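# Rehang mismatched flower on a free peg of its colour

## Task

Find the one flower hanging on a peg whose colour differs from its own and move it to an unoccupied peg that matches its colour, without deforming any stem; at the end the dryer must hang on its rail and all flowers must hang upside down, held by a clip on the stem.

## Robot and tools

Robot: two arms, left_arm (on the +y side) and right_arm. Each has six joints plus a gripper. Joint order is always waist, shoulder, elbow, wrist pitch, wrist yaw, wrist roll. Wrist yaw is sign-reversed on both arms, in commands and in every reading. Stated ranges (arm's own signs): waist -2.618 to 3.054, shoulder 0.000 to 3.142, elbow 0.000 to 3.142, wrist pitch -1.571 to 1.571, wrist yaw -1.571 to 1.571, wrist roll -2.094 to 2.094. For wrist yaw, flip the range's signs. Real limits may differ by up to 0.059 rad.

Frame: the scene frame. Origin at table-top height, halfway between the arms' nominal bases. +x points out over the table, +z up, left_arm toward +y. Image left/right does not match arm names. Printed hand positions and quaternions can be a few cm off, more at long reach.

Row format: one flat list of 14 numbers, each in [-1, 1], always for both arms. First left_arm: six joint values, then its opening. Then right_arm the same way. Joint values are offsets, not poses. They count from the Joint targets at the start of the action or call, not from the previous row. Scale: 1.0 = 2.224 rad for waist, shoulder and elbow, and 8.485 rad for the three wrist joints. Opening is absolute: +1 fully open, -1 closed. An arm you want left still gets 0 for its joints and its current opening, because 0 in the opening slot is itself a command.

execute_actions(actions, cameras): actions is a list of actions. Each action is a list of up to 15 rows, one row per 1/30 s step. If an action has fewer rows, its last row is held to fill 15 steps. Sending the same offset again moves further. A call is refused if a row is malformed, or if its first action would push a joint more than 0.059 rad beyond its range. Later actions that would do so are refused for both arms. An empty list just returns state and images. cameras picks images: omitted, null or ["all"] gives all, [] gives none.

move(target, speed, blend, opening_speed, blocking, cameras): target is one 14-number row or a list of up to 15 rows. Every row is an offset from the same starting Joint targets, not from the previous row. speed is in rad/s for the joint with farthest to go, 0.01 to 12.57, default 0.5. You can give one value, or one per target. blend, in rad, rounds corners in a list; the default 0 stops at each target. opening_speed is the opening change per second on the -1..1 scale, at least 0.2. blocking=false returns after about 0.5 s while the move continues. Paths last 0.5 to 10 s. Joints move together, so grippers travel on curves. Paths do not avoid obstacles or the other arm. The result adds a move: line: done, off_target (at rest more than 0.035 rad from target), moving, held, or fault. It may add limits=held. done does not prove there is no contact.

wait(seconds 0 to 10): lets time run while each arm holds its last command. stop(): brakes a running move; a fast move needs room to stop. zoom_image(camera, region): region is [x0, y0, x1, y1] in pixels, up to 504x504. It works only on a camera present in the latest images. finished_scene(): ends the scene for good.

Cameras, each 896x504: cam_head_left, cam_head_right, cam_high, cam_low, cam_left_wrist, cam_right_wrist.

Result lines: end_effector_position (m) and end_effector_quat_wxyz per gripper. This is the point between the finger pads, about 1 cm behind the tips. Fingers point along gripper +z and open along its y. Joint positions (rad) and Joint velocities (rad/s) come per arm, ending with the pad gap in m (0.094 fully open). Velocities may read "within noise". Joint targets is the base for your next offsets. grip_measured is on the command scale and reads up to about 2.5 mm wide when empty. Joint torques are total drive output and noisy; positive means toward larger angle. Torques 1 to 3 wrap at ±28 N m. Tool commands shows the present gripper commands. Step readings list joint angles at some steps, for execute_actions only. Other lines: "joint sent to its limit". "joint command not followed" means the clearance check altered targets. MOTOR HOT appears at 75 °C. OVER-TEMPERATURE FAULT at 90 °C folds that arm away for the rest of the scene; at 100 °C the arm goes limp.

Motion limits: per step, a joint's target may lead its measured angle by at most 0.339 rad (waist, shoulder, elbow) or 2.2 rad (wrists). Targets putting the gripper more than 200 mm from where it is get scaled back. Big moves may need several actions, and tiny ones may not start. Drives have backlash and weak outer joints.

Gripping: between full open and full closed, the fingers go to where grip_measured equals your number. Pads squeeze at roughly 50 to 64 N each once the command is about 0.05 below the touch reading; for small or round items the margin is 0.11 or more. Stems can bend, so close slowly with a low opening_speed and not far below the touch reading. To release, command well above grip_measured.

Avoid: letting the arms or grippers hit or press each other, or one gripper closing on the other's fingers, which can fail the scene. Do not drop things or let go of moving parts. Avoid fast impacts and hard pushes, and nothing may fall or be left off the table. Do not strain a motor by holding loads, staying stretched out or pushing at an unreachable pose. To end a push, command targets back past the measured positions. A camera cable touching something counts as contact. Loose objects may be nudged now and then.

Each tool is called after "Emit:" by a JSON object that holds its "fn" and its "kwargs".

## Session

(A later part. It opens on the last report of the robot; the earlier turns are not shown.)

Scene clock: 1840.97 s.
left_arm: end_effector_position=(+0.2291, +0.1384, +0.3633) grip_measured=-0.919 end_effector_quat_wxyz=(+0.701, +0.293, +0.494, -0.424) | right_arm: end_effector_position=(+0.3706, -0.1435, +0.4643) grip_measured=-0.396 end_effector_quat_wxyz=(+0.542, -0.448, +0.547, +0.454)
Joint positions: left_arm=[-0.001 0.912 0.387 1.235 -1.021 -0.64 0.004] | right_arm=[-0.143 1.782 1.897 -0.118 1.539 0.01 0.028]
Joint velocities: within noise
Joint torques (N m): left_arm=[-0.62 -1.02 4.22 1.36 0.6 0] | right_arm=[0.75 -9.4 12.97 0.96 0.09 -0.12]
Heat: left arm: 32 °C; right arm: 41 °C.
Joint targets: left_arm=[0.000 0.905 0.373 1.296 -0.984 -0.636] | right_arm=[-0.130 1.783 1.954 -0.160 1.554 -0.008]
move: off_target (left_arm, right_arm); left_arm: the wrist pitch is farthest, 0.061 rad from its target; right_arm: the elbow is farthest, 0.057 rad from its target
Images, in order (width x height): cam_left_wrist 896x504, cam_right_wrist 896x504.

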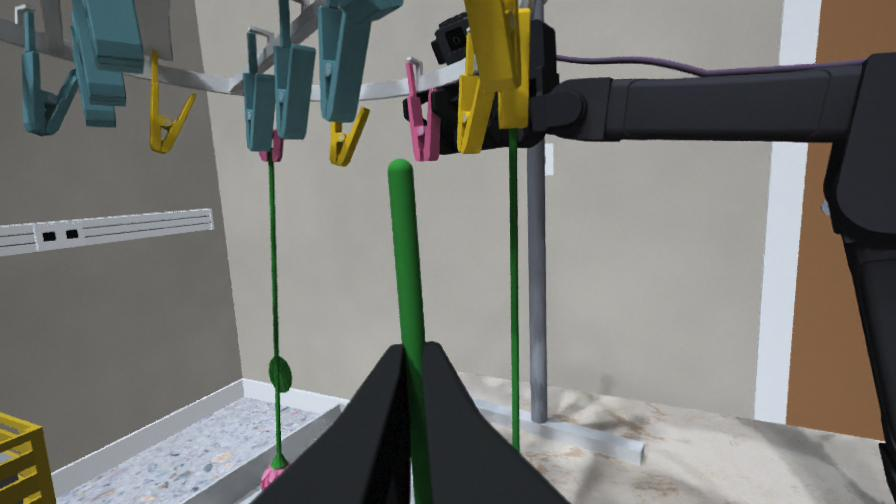

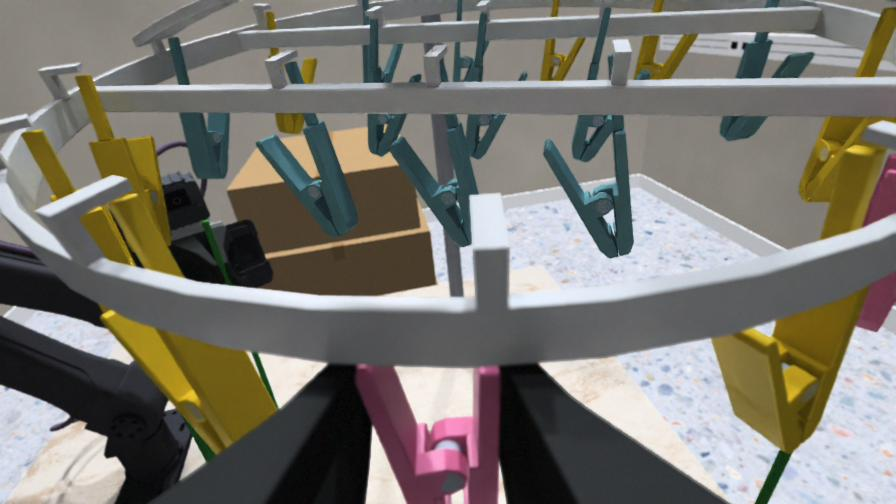

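Emit:
{"fn": "move", "kwargs": {"target": [0,0,0,0,0,0,-1.0,0,0,0,0,0,0,-0.75], "opening_speed": 0.3, "cameras": ["cam_right_wrist","cam_left_wrist","cam_head_left"]}}

Emit:
{"fn": "zoom_image", "kwargs": {"camera": "cam_left_wrist", "region": [380, 50, 540, 180]}}

Emit:
{"fn": "zoom_image", "kwargs": {"camera": "cam_right_wrist", "region": [320, 330, 560, 504]}}

Scene clock: 1846.90 s.
left_arm: end_effector_position=(+0.2291, +0.1384, +0.3633) grip_measured=-0.919 end_effector_quat_wxyz=(+0.701, +0.293, +0.494, -0.424) | right_arm: end_effector_position=(+0.3706, -0.1435, +0.4643) grip_measured=-0.538 end_effector_quat_wxyz=(+0.542, -0.448, +0.547, +0.454)
Joint positions: left_arm=[-0.001 0.912 0.387 1.235 -1.021 -0.64 0.004] | right_arm=[-0.143 1.782 1.897 -0.118 1.539 0.01 0.022]
Joint velocities: within noise
Joint torques (N m): left_arm=[-0.59 -0.65 4.55 1.32 0.56 -0.01] | right_arm=[0.75 -9.39 12.97 0.96 0.09 -0.12]
Heat: left arm: 32 °C; right arm: 41 °C.
Joint targets: left_arm=[0.000 0.905 0.373 1.296 -0.984 -0.636] | right_arm=[-0.130 1.783 1.954 -0.160 1.554 -0.008]
move: off_target (left_arm, right_arm); left_arm: the wrist pitch is farthest, 0.061 rad from its target; right_arm: the elbow is farthest, 0.057 rad from its target
Images, in order (width x height): cam_head_left 896x504, cam_left_wrist 896x504, cam_right_wrist 896x504.

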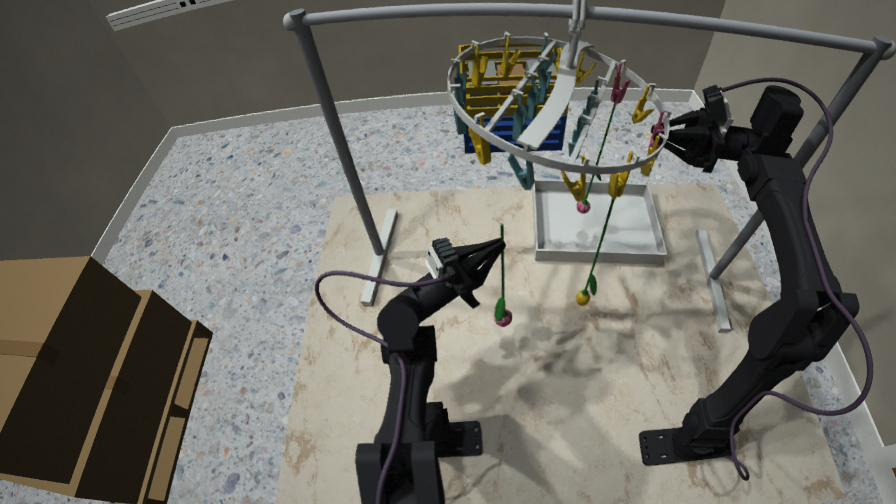

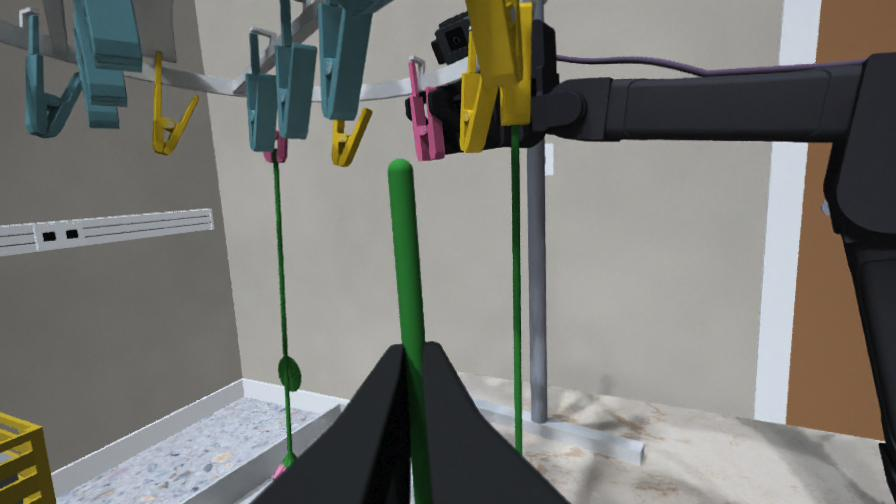

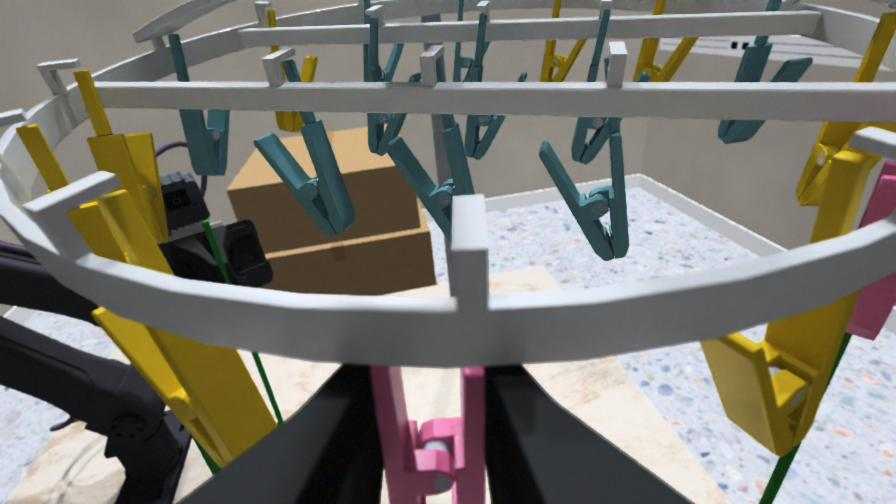

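Scaled by 3.150 from the camera's 896x504 image, which has a finer 1280x720 frame.

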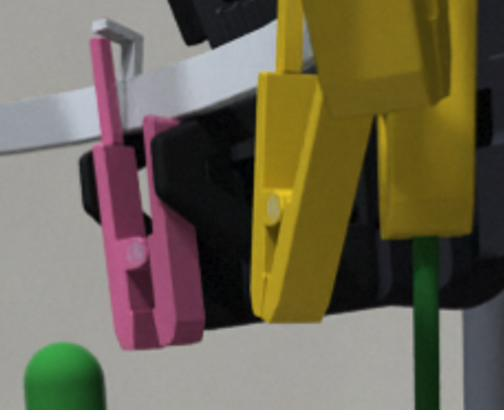

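Scaled by 2.100 from the camera's 896x504 image, which has a finer 1280x720 frame.

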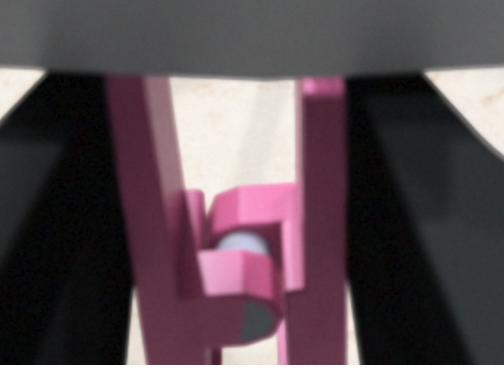

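Emit:
{"fn": "zoom_image", "kwargs": {"camera": "cam_head_left", "region": [610, 80, 720, 190]}}

Emit:
{"fn": "wait", "kwargs": {"seconds": 0.1, "cameras": ["cam_head_right","cam_high","cam_low"]}}

Emit:
{"fn": "zoom_image", "kwargs": {"camera": "cam_head_right", "region": [560, 60, 720, 220]}}

Scaled by 4.582 from the camera's 896x504 image, which has a finer 1280x720 frame.

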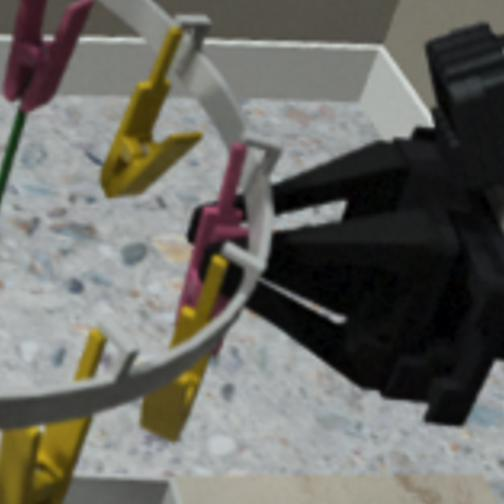

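Scene clock: 1856.10 s.
left_arm: end_effector_position=(+0.2291, +0.1384, +0.3633) grip_measured=-0.919 end_effector_quat_wxyz=(+0.701, +0.293, +0.494, -0.424) | right_arm: end_effector_position=(+0.3706, -0.1435, +0.4643) grip_measured=-0.538 end_effector_quat_wxyz=(+0.542, -0.448, +0.547, +0.454)
Joint positions: left_arm=[-0.001 0.912 0.387 1.235 -1.021 -0.64 0.004] | right_arm=[-0.143 1.782 1.897 -0.118 1.539 0.01 0.022]
Joint velocities: within noise
Joint torques (N m): left_arm=[-0.38 -0.91 4.34 1.31 0.58 -0.04] | right_arm=[0.75 -9.39 12.97 0.96 0.1 -0.12]
Heat: left arm: 32 °C; right arm: 42 °C.
Joint targets: left_arm=[0.000 0.905 0.373 1.296 -0.984 -0.636] | right_arm=[-0.130 1.783 1.954 -0.160 1.554 -0.008]
Tool commands: left_gripper/opening=-1.0 right_gripper/opening=-0.75
wait: 0.10 s; at rest from the start
Images, in order (width x height): cam_head_right 896x504, cam_high 896x504, cam_low 896x504.

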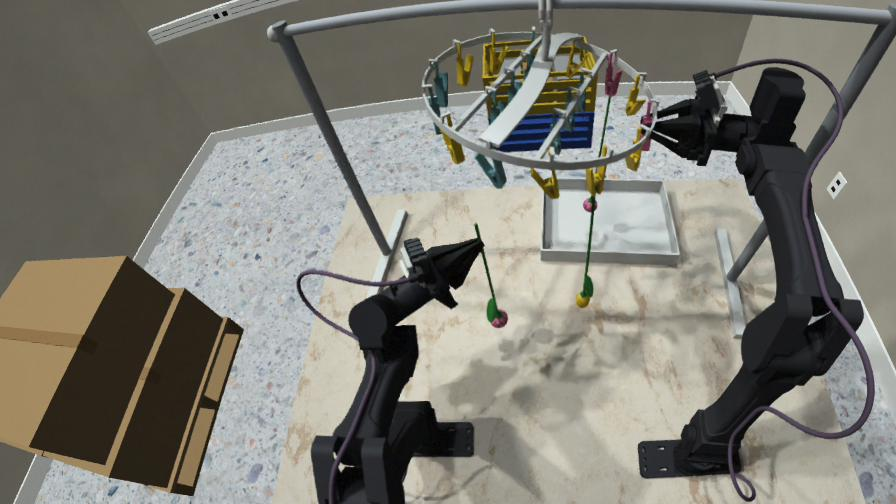

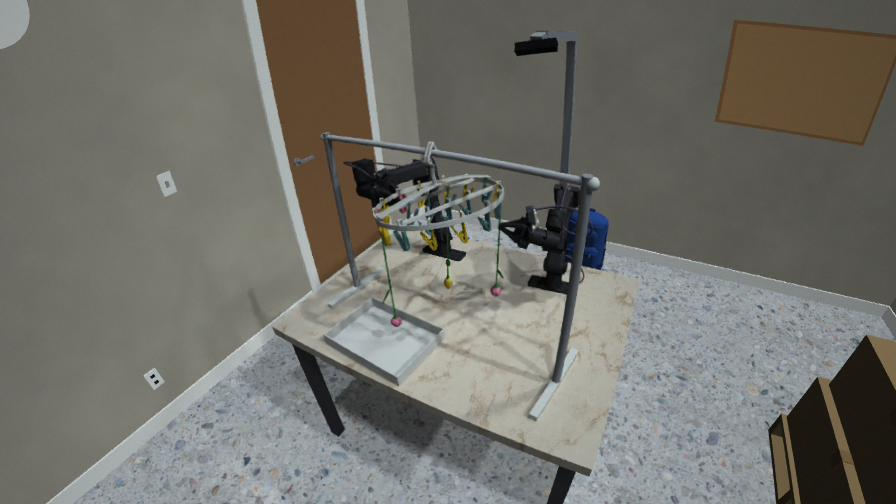

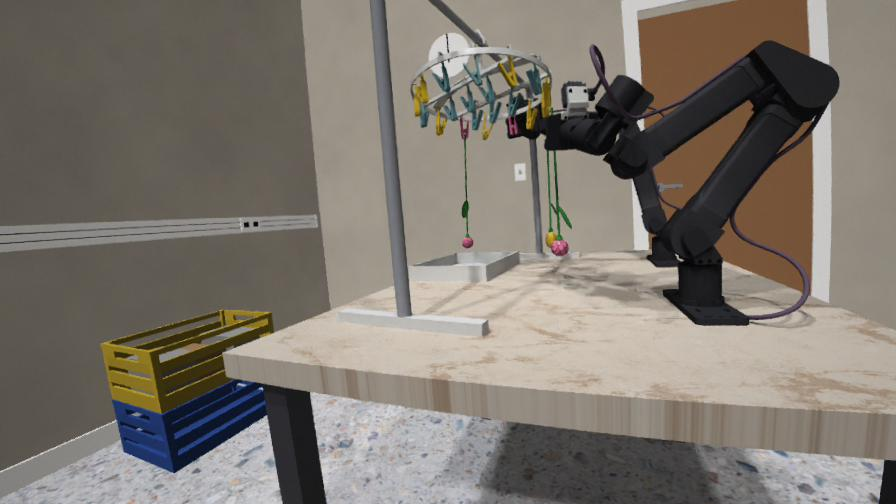

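Scaled by 3.150 from the camera's 896x504 image, which has a finer 1280x720 frame.

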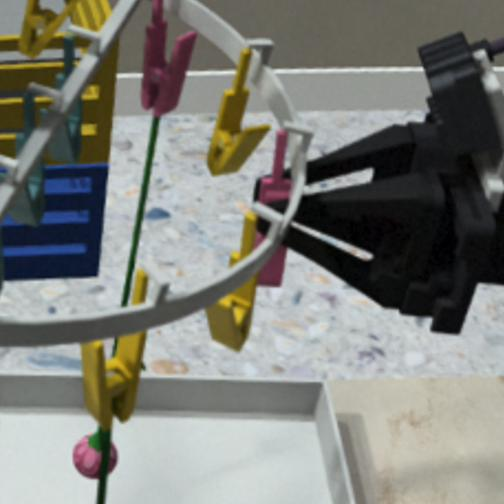

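Emit:
{"fn": "move", "kwargs": {"target": [[-0.0634,0.0976,0.0211,0.0146,0.0052,0.0101,-1.0,0,0,0,0,0,0,-0.75],[-0.2014,0.3449,0.2535,-0.0066,0.0328,0.0364,-1.0,0,0,0,0,0,0,-0.75],[-0.2801,0.4708,0.4357,-0.0266,0.0457,0.0447,-1.0,0,0,0,0,0,0,-0.75]], "speed": 0.3, "blend": [0.04,0.04,0], "cameras": ["cam_right_wrist","cam_left_wrist","cam_head_left","cam_head_right"]}}

Scene clock: 2042.43 s.
left_arm: end_effector_position=(+0.3983, -0.1030, +0.3488) grip_measured=-0.919 end_effector_quat_wxyz=(+0.663, +0.332, +0.469, -0.480) | right_arm: end_effector_position=(+0.3706, -0.1435, +0.4643) grip_measured=-0.538 end_effector_quat_wxyz=(+0.542, -0.448, +0.547, +0.454)
Joint positions: left_arm=[-0.625 1.953 1.285 1.101 -0.627 -0.275 0.004] | right_arm=[-0.143 1.782 1.897 -0.118 1.539 0.01 0.022]
Joint velocities: within noise
Joint torques (N m): left_arm=[-0.18 -10.17 10.56 0.97 0.35 0.11] | right_arm=[0.75 -9.39 12.96 0.96 0.09 -0.12]
Heat: left arm: 31 °C; right arm: 48 °C.
Joint targets: left_arm=[-0.623 1.952 1.342 1.071 -0.596 -0.257] | right_arm=[-0.130 1.783 1.954 -0.160 1.554 -0.008]
move: off_target (left_arm, right_arm); left_arm: the elbow is farthest, 0.057 rad from its target; right_arm: the elbow is farthest, 0.057 rad from its target
Images, in order (width x height): cam_head_left 896x504, cam_head_right 896x504, cam_left_wrist 896x504, cam_right_wrist 896x504.

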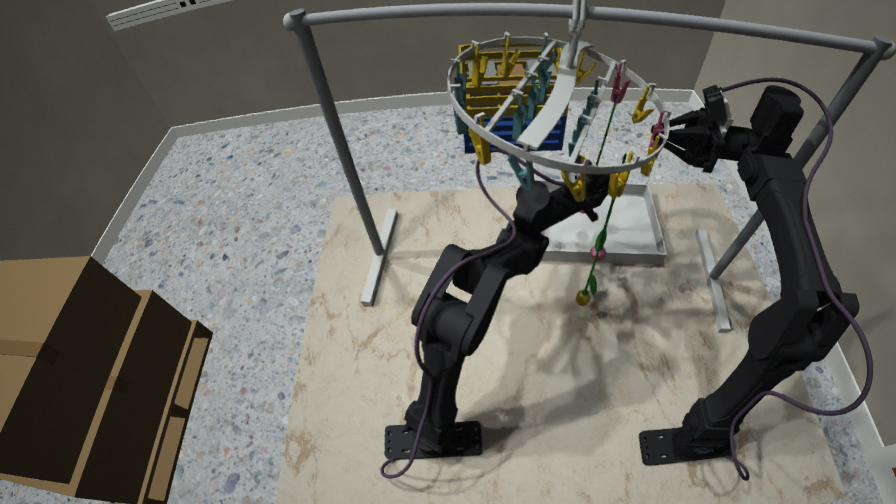

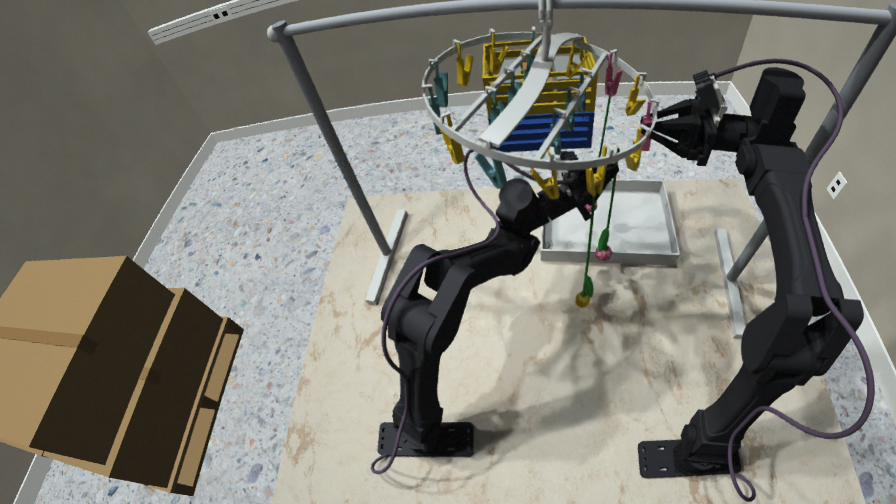

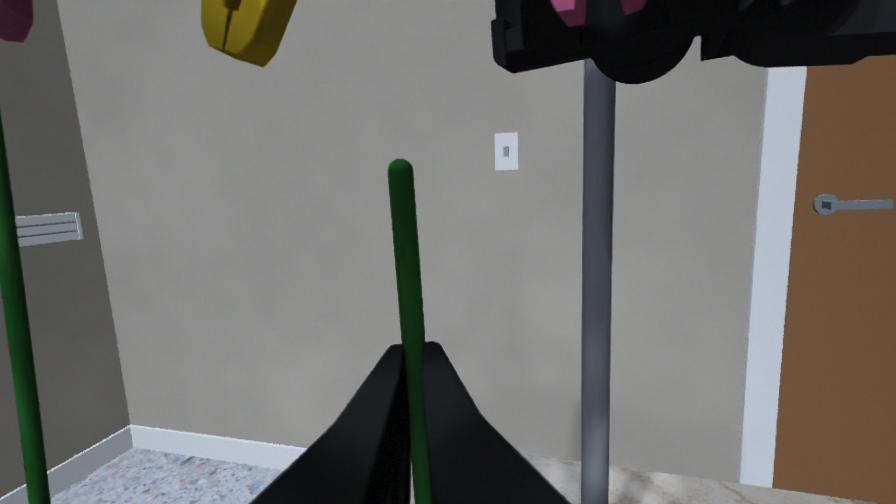

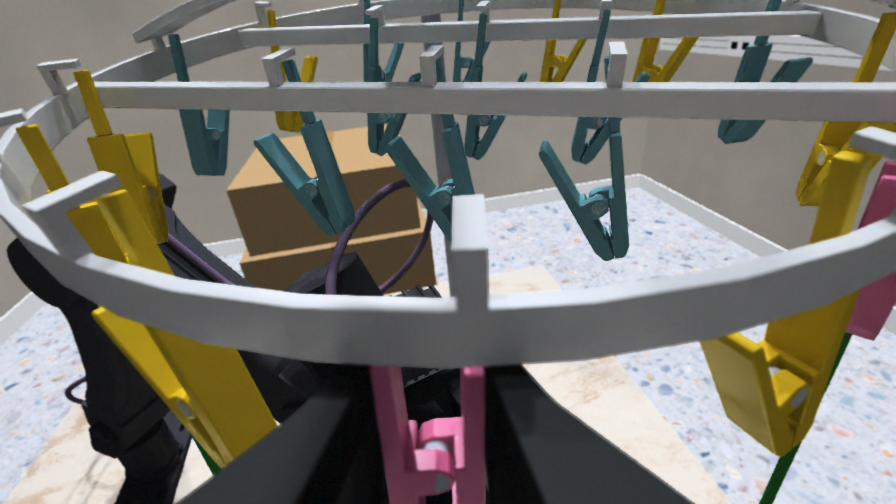

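Emit:
{"fn": "wait", "kwargs": {"seconds": 0.1, "cameras": ["cam_left_wrist", "cam_head_left", "cam_right_wrist"]}}

Scene clock: 2076.13 s.
left_arm: end_effector_position=(+0.3997, -0.1017, +0.3488) grip_measured=-0.919 end_effector_quat_wxyz=(+0.665, +0.331, +0.470, -0.478) | right_arm: end_effector_position=(+0.3706, -0.1435, +0.4643) grip_measured=-0.538 end_effector_quat_wxyz=(+0.542, -0.448, +0.547, +0.454)
Joint positions: left_arm=[-0.622 1.953 1.285 1.101 -0.625 -0.274 0.004] | right_arm=[-0.143 1.782 1.897 -0.118 1.539 0.01 0.022]
Joint velocities: within noise
Joint torques (N m): left_arm=[-0.27 -10.21 10.63 0.95 0.38 0.1] | right_arm=[0.76 -9.4 12.97 0.96 0.1 -0.12]
Heat: left arm: 33 °C; right arm: 49 °C.
Joint targets: left_arm=[-0.623 1.952 1.342 1.071 -0.596 -0.257] | right_arm=[-0.130 1.783 1.954 -0.160 1.554 -0.008]
Tool commands: left_gripper/opening=-1.0 right_gripper/opening=-0.75
wait: 0.10 s; at rest from the start
Images, in order (width x height): cam_head_left 896x504, cam_left_wrist 896x504, cam_right_wrist 896x504.

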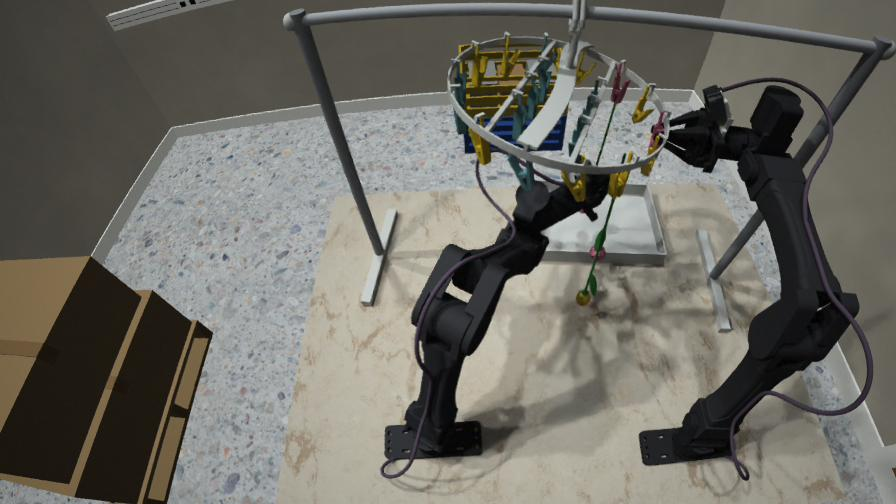

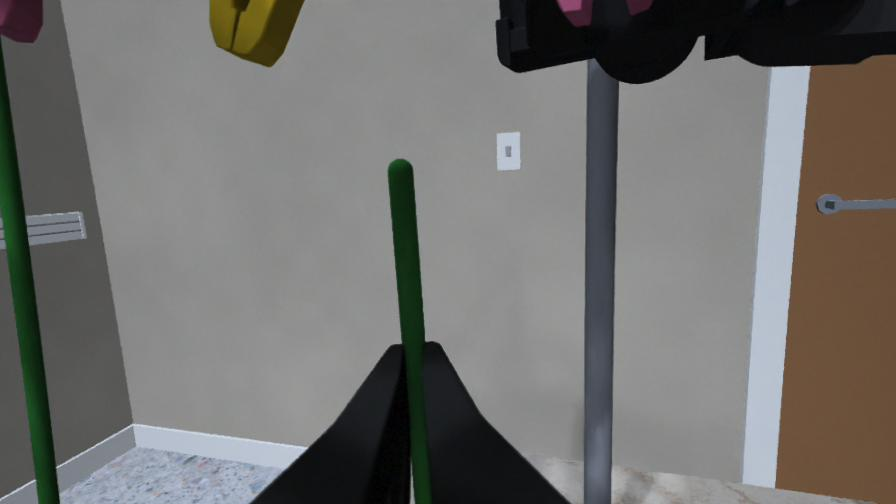

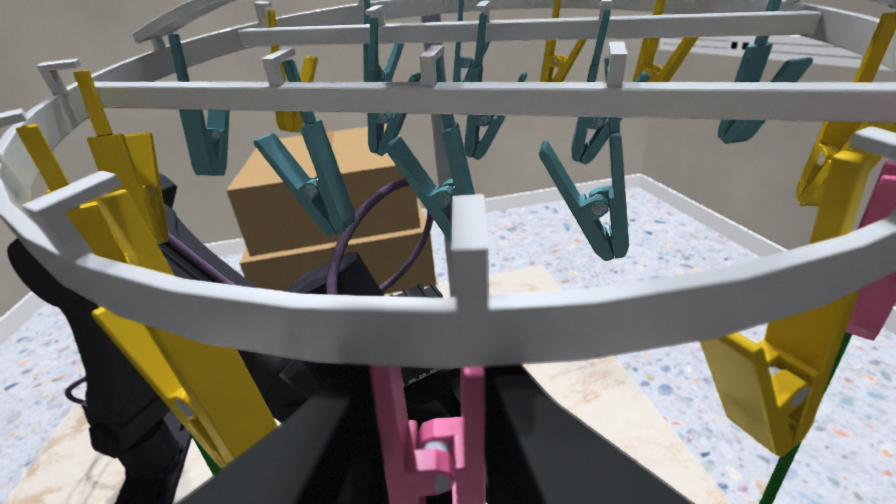

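Emit:
{"fn": "zoom_image", "kwargs": {"camera": "cam_head_left", "region": [520, 60, 744, 230]}}

Emit:
{"fn": "zoom_image", "kwargs": {"camera": "cam_left_wrist", "region": [448, 0, 896, 252]}}

Scaled by 2.250 from the camera's 896x504 image, which has a finer 1280x720 frame.

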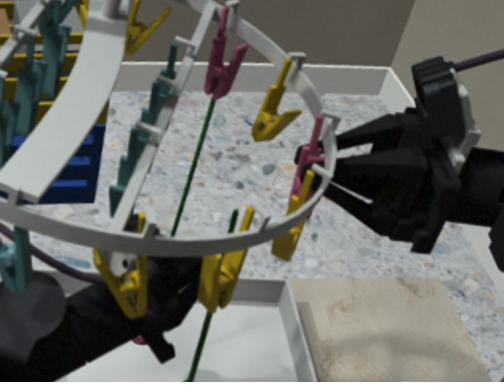

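Scaled by 1.125 from the camera's 896x504 image, which has a finer 1280x720 frame.

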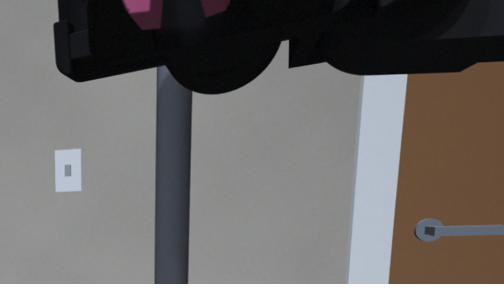

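Emit:
{"fn": "zoom_image", "kwargs": {"camera": "cam_head_left", "region": [590, 80, 700, 190]}}

Emit:
{"fn": "wait", "kwargs": {"seconds": 0.1, "cameras": ["cam_head_right", "cam_high", "cam_low"]}}

Scaled by 4.582 from the camera's 896x504 image, which has a finer 1280x720 frame.

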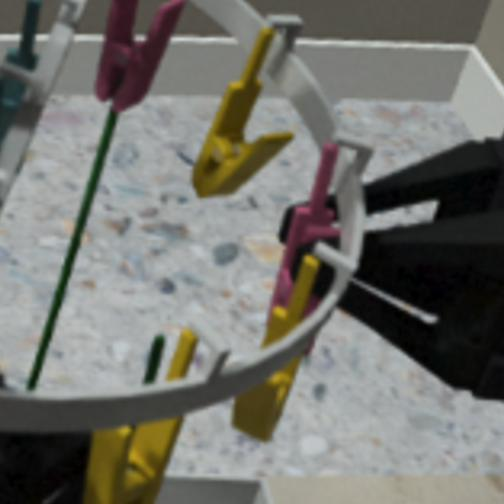

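Scene clock: 2152.60 s.
left_arm: end_effector_position=(+0.3997, -0.1017, +0.3488) grip_measured=-0.919 end_effector_quat_wxyz=(+0.665, +0.331, +0.470, -0.478) | right_arm: end_effector_position=(+0.3706, -0.1435, +0.4643) grip_measured=-0.538 end_effector_quat_wxyz=(+0.542, -0.448, +0.547, +0.454)
Joint positions: left_arm=[-0.622 1.953 1.285 1.101 -0.625 -0.274 0.004] | right_arm=[-0.143 1.782 1.897 -0.118 1.539 0.01 0.022]
Joint velocities: within noise
Joint torques (N m): left_arm=[-0.18 -10.14 10.58 0.97 0.33 0.11] | right_arm=[0.75 -9.4 12.97 0.96 0.09 -0.12]
Heat: left arm: 36 °C; right arm: 50 °C.
Joint targets: left_arm=[-0.623 1.952 1.342 1.071 -0.596 -0.257] | right_arm=[-0.130 1.783 1.954 -0.160 1.554 -0.008]
Tool commands: left_gripper/opening=-1.0 right_gripper/opening=-0.75
wait: 0.10 s; at rest from the start
Images, in order (width x height): cam_head_right 896x504, cam_high 896x504, cam_low 896x504.

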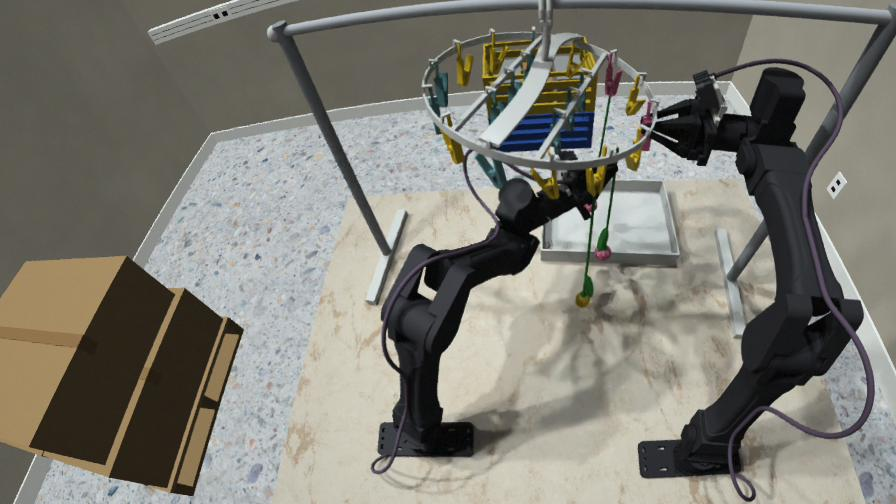

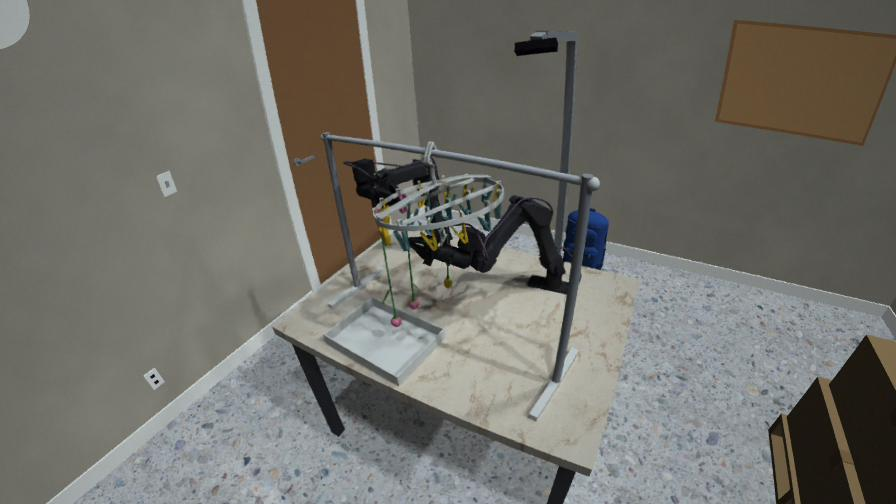

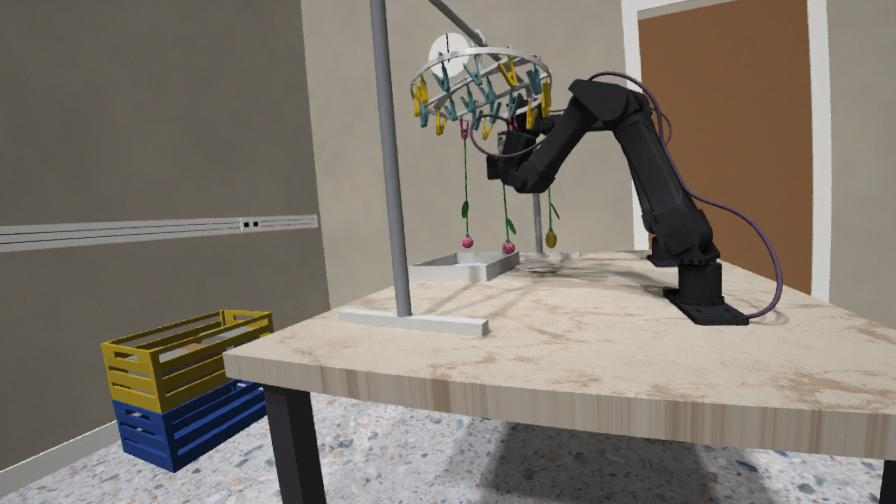

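Emit:
{"fn": "move", "kwargs": {"target": [0, 0.04406, 0.0670, 0.02157, -0.03430, -0.02357, -1.0, 0, 0, 0, 0, 0, 0, -0.75], "speed": 0.25, "cameras": ["cam_left_wrist", "cam_head_left", "cam_right_wrist"]}}

Scene clock: 2228.00 s.
left_arm: end_effector_position=(+0.3707, -0.1227, +0.3603) grip_measured=-0.919 end_effector_quat_wxyz=(+0.591, +0.400, +0.411, -0.567) | right_arm: end_effector_position=(+0.3706, -0.1435, +0.4643) grip_measured=-0.538 end_effector_quat_wxyz=(+0.542, -0.448, +0.547, +0.454)
Joint positions: left_arm=[-0.621 2.048 1.435 1.187 -0.889 -0.458 0.004] | right_arm=[-0.143 1.782 1.897 -0.118 1.539 0.01 0.022]
Joint velocities: within noise
Joint torques (N m): left_arm=[-0.27 -10.92 10.54 1.56 0.14 -0.07] | right_arm=[0.76 -9.39 12.96 0.96 0.09 -0.12]
Heat: left arm: 38 °C; right arm: 51 °C.
Joint targets: left_arm=[-0.623 2.050 1.491 1.254 -0.887 -0.457] | right_arm=[-0.130 1.783 1.954 -0.160 1.554 -0.008]
move: off_target (left_arm, right_arm); left_arm: the wrist pitch is farthest, 0.067 rad from its target; right_arm: the elbow is farthest, 0.057 rad from its target
Images, in order (width x height): cam_head_left 896x504, cam_left_wrist 896x504, cam_right_wrist 896x504.

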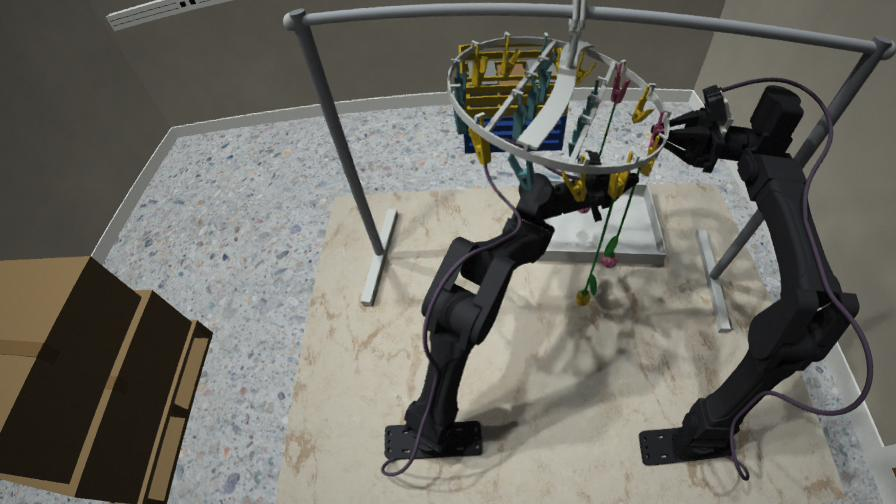

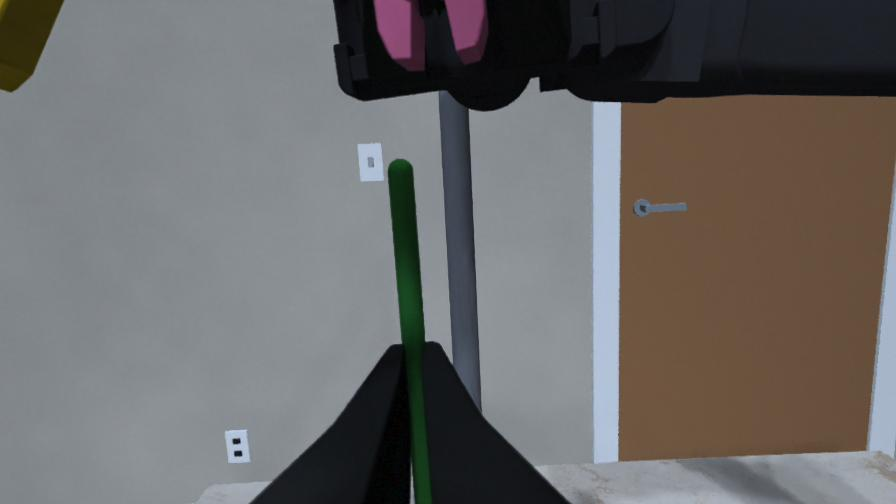

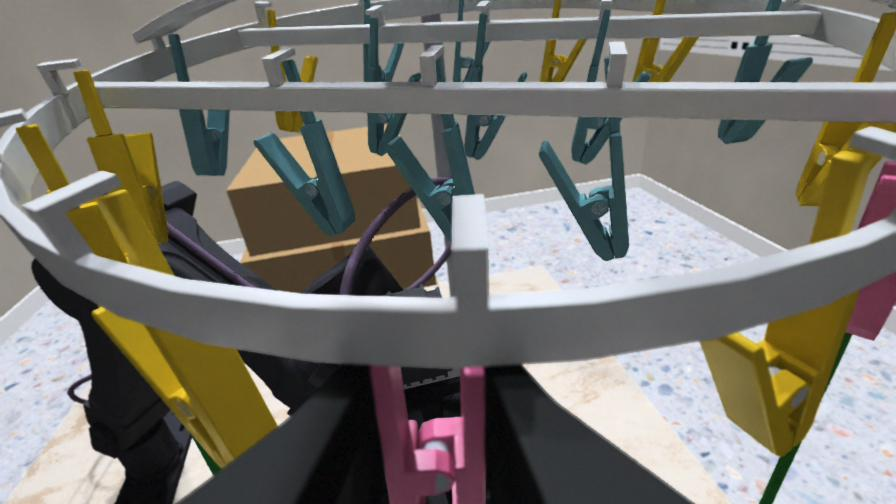

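Emit:
{"fn": "zoom_image", "kwargs": {"camera": "cam_head_left", "region": [590, 80, 700, 190]}}

Emit:
{"fn": "zoom_image", "kwargs": {"camera": "cam_left_wrist", "region": [300, 0, 560, 200]}}

Scaled by 4.582 from the camera's 896x504 image, which has a finer 1280x720 frame.

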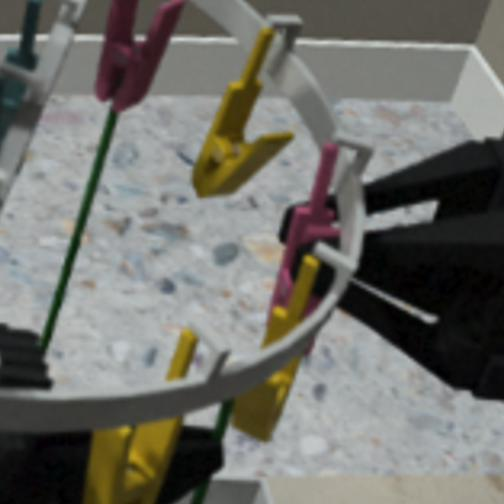

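Scaled by 1.938 from the camera's 896x504 image, which has a finer 1280x720 frame.

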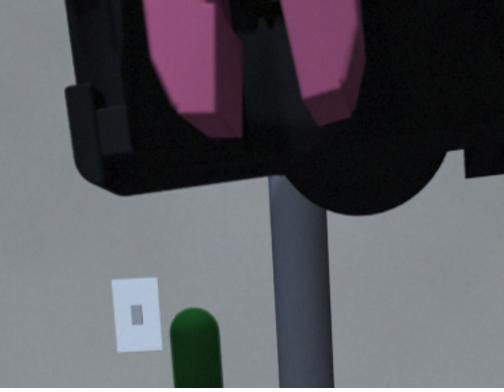

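Emit:
{"fn": "move", "kwargs": {"target": [-0.0144, -0.0225, 0.0075, -0.0199, 0.0067, 0.0032, -1.0, 0, 0, 0, 0, 0, 0, -0.75], "speed": 0.15, "cameras": ["cam_left_wrist", "cam_head_left", "cam_right_wrist"]}}

Emit:
{"fn": "zoom_image", "kwargs": {"camera": "cam_left_wrist", "region": [300, 0, 560, 200]}}

Scene clock: 2279.73 s.
left_arm: end_effector_position=(+0.3658, -0.1389, +0.3570) grip_measured=-0.919 end_effector_quat_wxyz=(+0.574, +0.396, +0.428, -0.575) | right_arm: end_effector_position=(+0.3706, -0.1435, +0.4643) grip_measured=-0.538 end_effector_quat_wxyz=(+0.542, -0.448, +0.547, +0.454)
Joint positions: left_arm=[-0.656 2.048 1.452 1.113 -0.866 -0.448 0.004] | right_arm=[-0.143 1.782 1.897 -0.118 1.539 0.01 0.022]
Joint velocities: within noise
Joint torques (N m): left_arm=[-0.5 -15.53 10.37 0.79 0.45 0.08] | right_arm=[0.75 -9.39 12.97 0.96 0.09 -0.12]
Heat: left arm: 42 °C; right arm: 52 °C.
Joint targets: left_arm=[-0.655 2.000 1.508 1.085 -0.830 -0.429] | right_arm=[-0.130 1.783 1.954 -0.160 1.554 -0.008]
move: off_target (left_arm, right_arm); left_arm: the elbow is farthest, 0.056 rad from its target; right_arm: the elbow is farthest, 0.057 rad from its target
Images, in order (width x height): cam_head_left 896x504, cam_left_wrist 896x504, cam_right_wrist 896x504.

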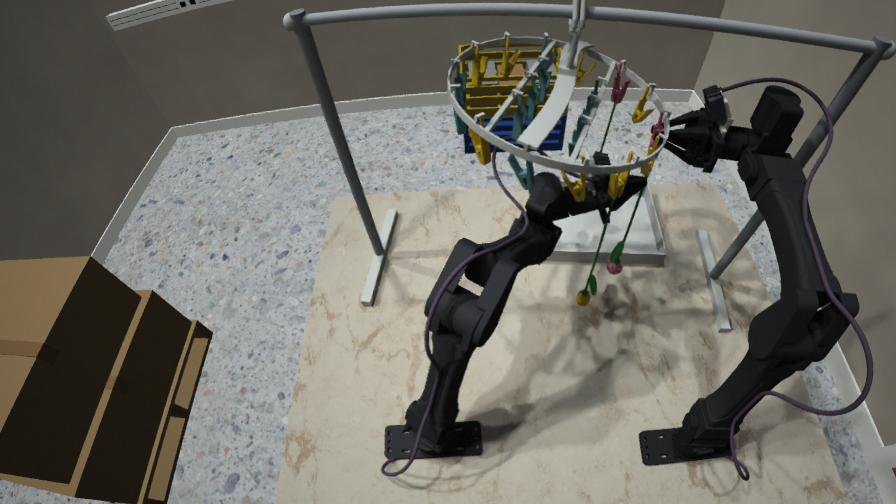

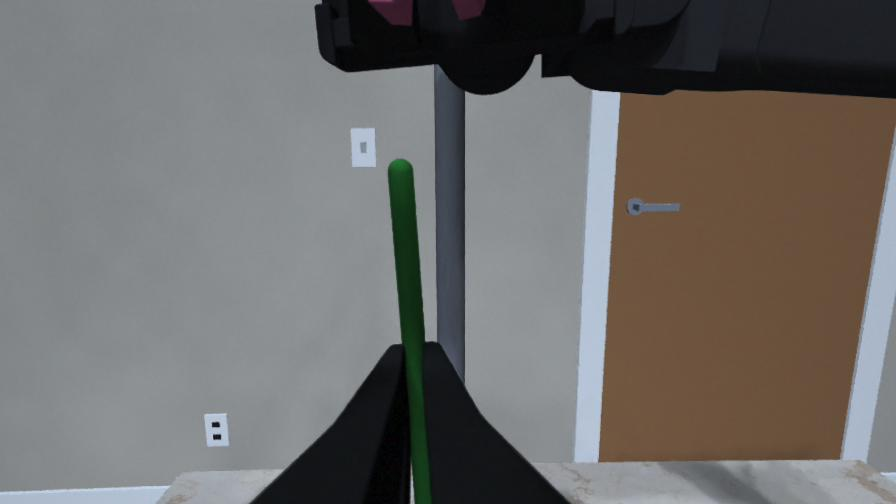

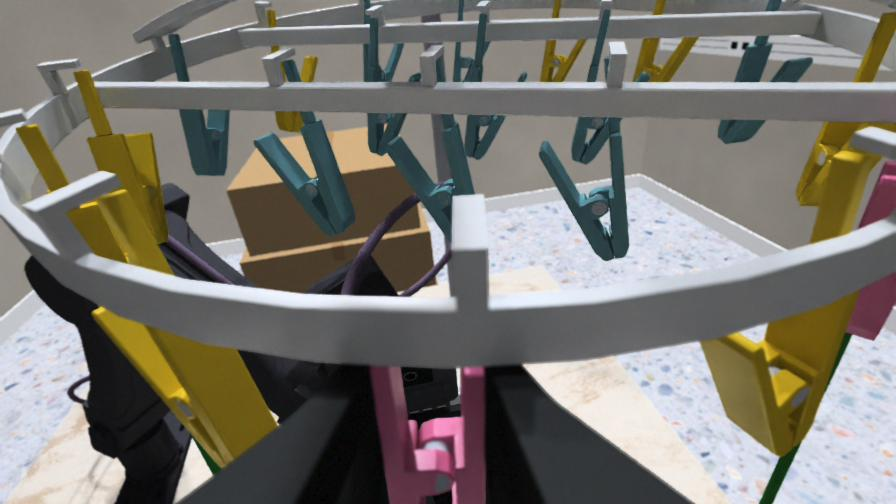

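Scaled by 1.938 from the camera's 896x504 image, which has a finer 1280x720 frame.

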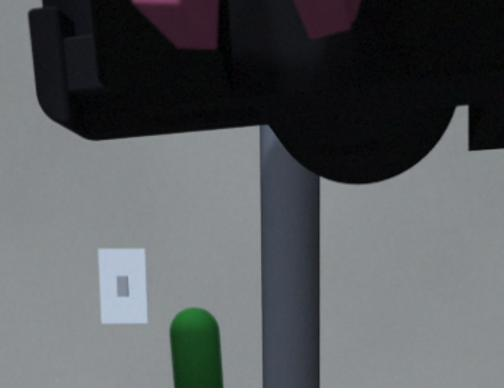

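Emit:
{"fn": "zoom_image", "kwargs": {"camera": "cam_head_left", "region": [600, 90, 690, 190]}}

Scaled by 5.040 from the camera's 896x504 image, which has a finer 1280x720 frame.

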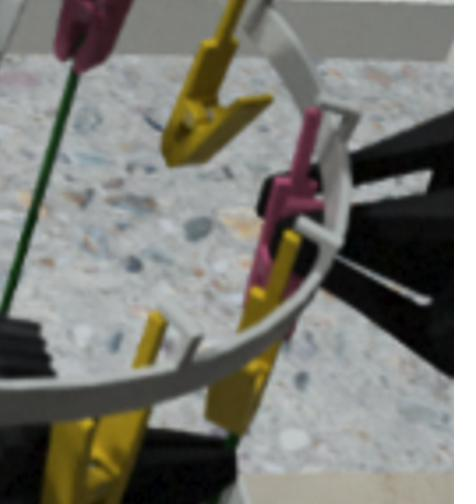

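Emit:
{"fn": "move", "kwargs": {"target": [0.0, -0.009, 0.0, 0.0, 0.0, 0.0045, -1.0, 0, 0, 0, 0, 0, 0, -0.75], "speed": 0.1, "cameras": ["cam_left_wrist"]}}

Scene clock: 2355.27 s.
left_arm: end_effector_position=(+0.3626, -0.1365, +0.3661) grip_measured=-0.919 end_effector_quat_wxyz=(+0.590, +0.405, +0.414, -0.563) | right_arm: end_effector_position=(+0.3706, -0.1435, +0.4643) grip_measured=-0.538 end_effector_quat_wxyz=(+0.542, -0.448, +0.547, +0.454)
Joint positions: left_arm=[-0.656 2.03 1.452 1.11 -0.864 -0.41 0.004] | right_arm=[-0.143 1.782 1.897 -0.118 1.539 0.01 0.022]
Joint velocities: within noise
Joint torques (N m): left_arm=[-0.62 -15.47 10.52 0.81 0.46 0.12] | right_arm=[0.75 -9.4 12.97 0.96 0.09 -0.13]
Heat: left arm: 58 °C; right arm: 52 °C.
Joint targets: left_arm=[-0.655 1.980 1.508 1.085 -0.830 -0.391] | right_arm=[-0.130 1.783 1.954 -0.160 1.554 -0.008]
move: off_target (left_arm, right_arm); left_arm: the elbow is farthest, 0.056 rad from its target; right_arm: the elbow is farthest, 0.057 rad from its target
Images, in order (width x height): cam_left_wrist 896x504.

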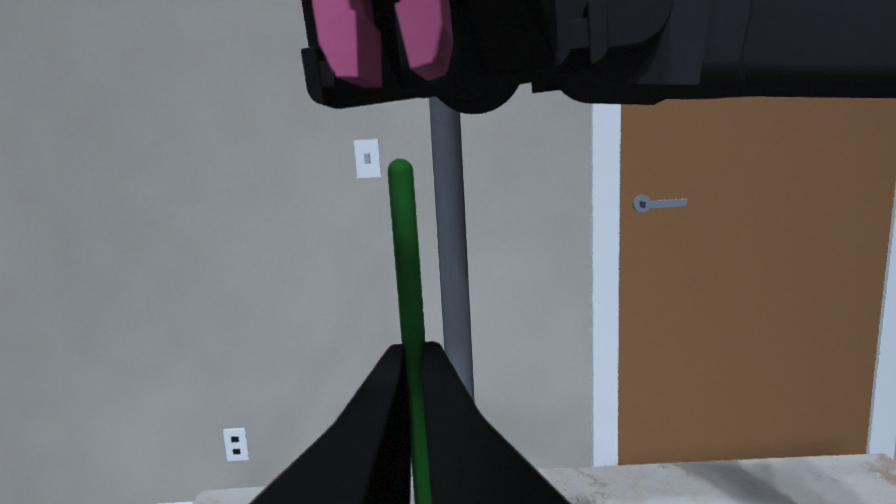

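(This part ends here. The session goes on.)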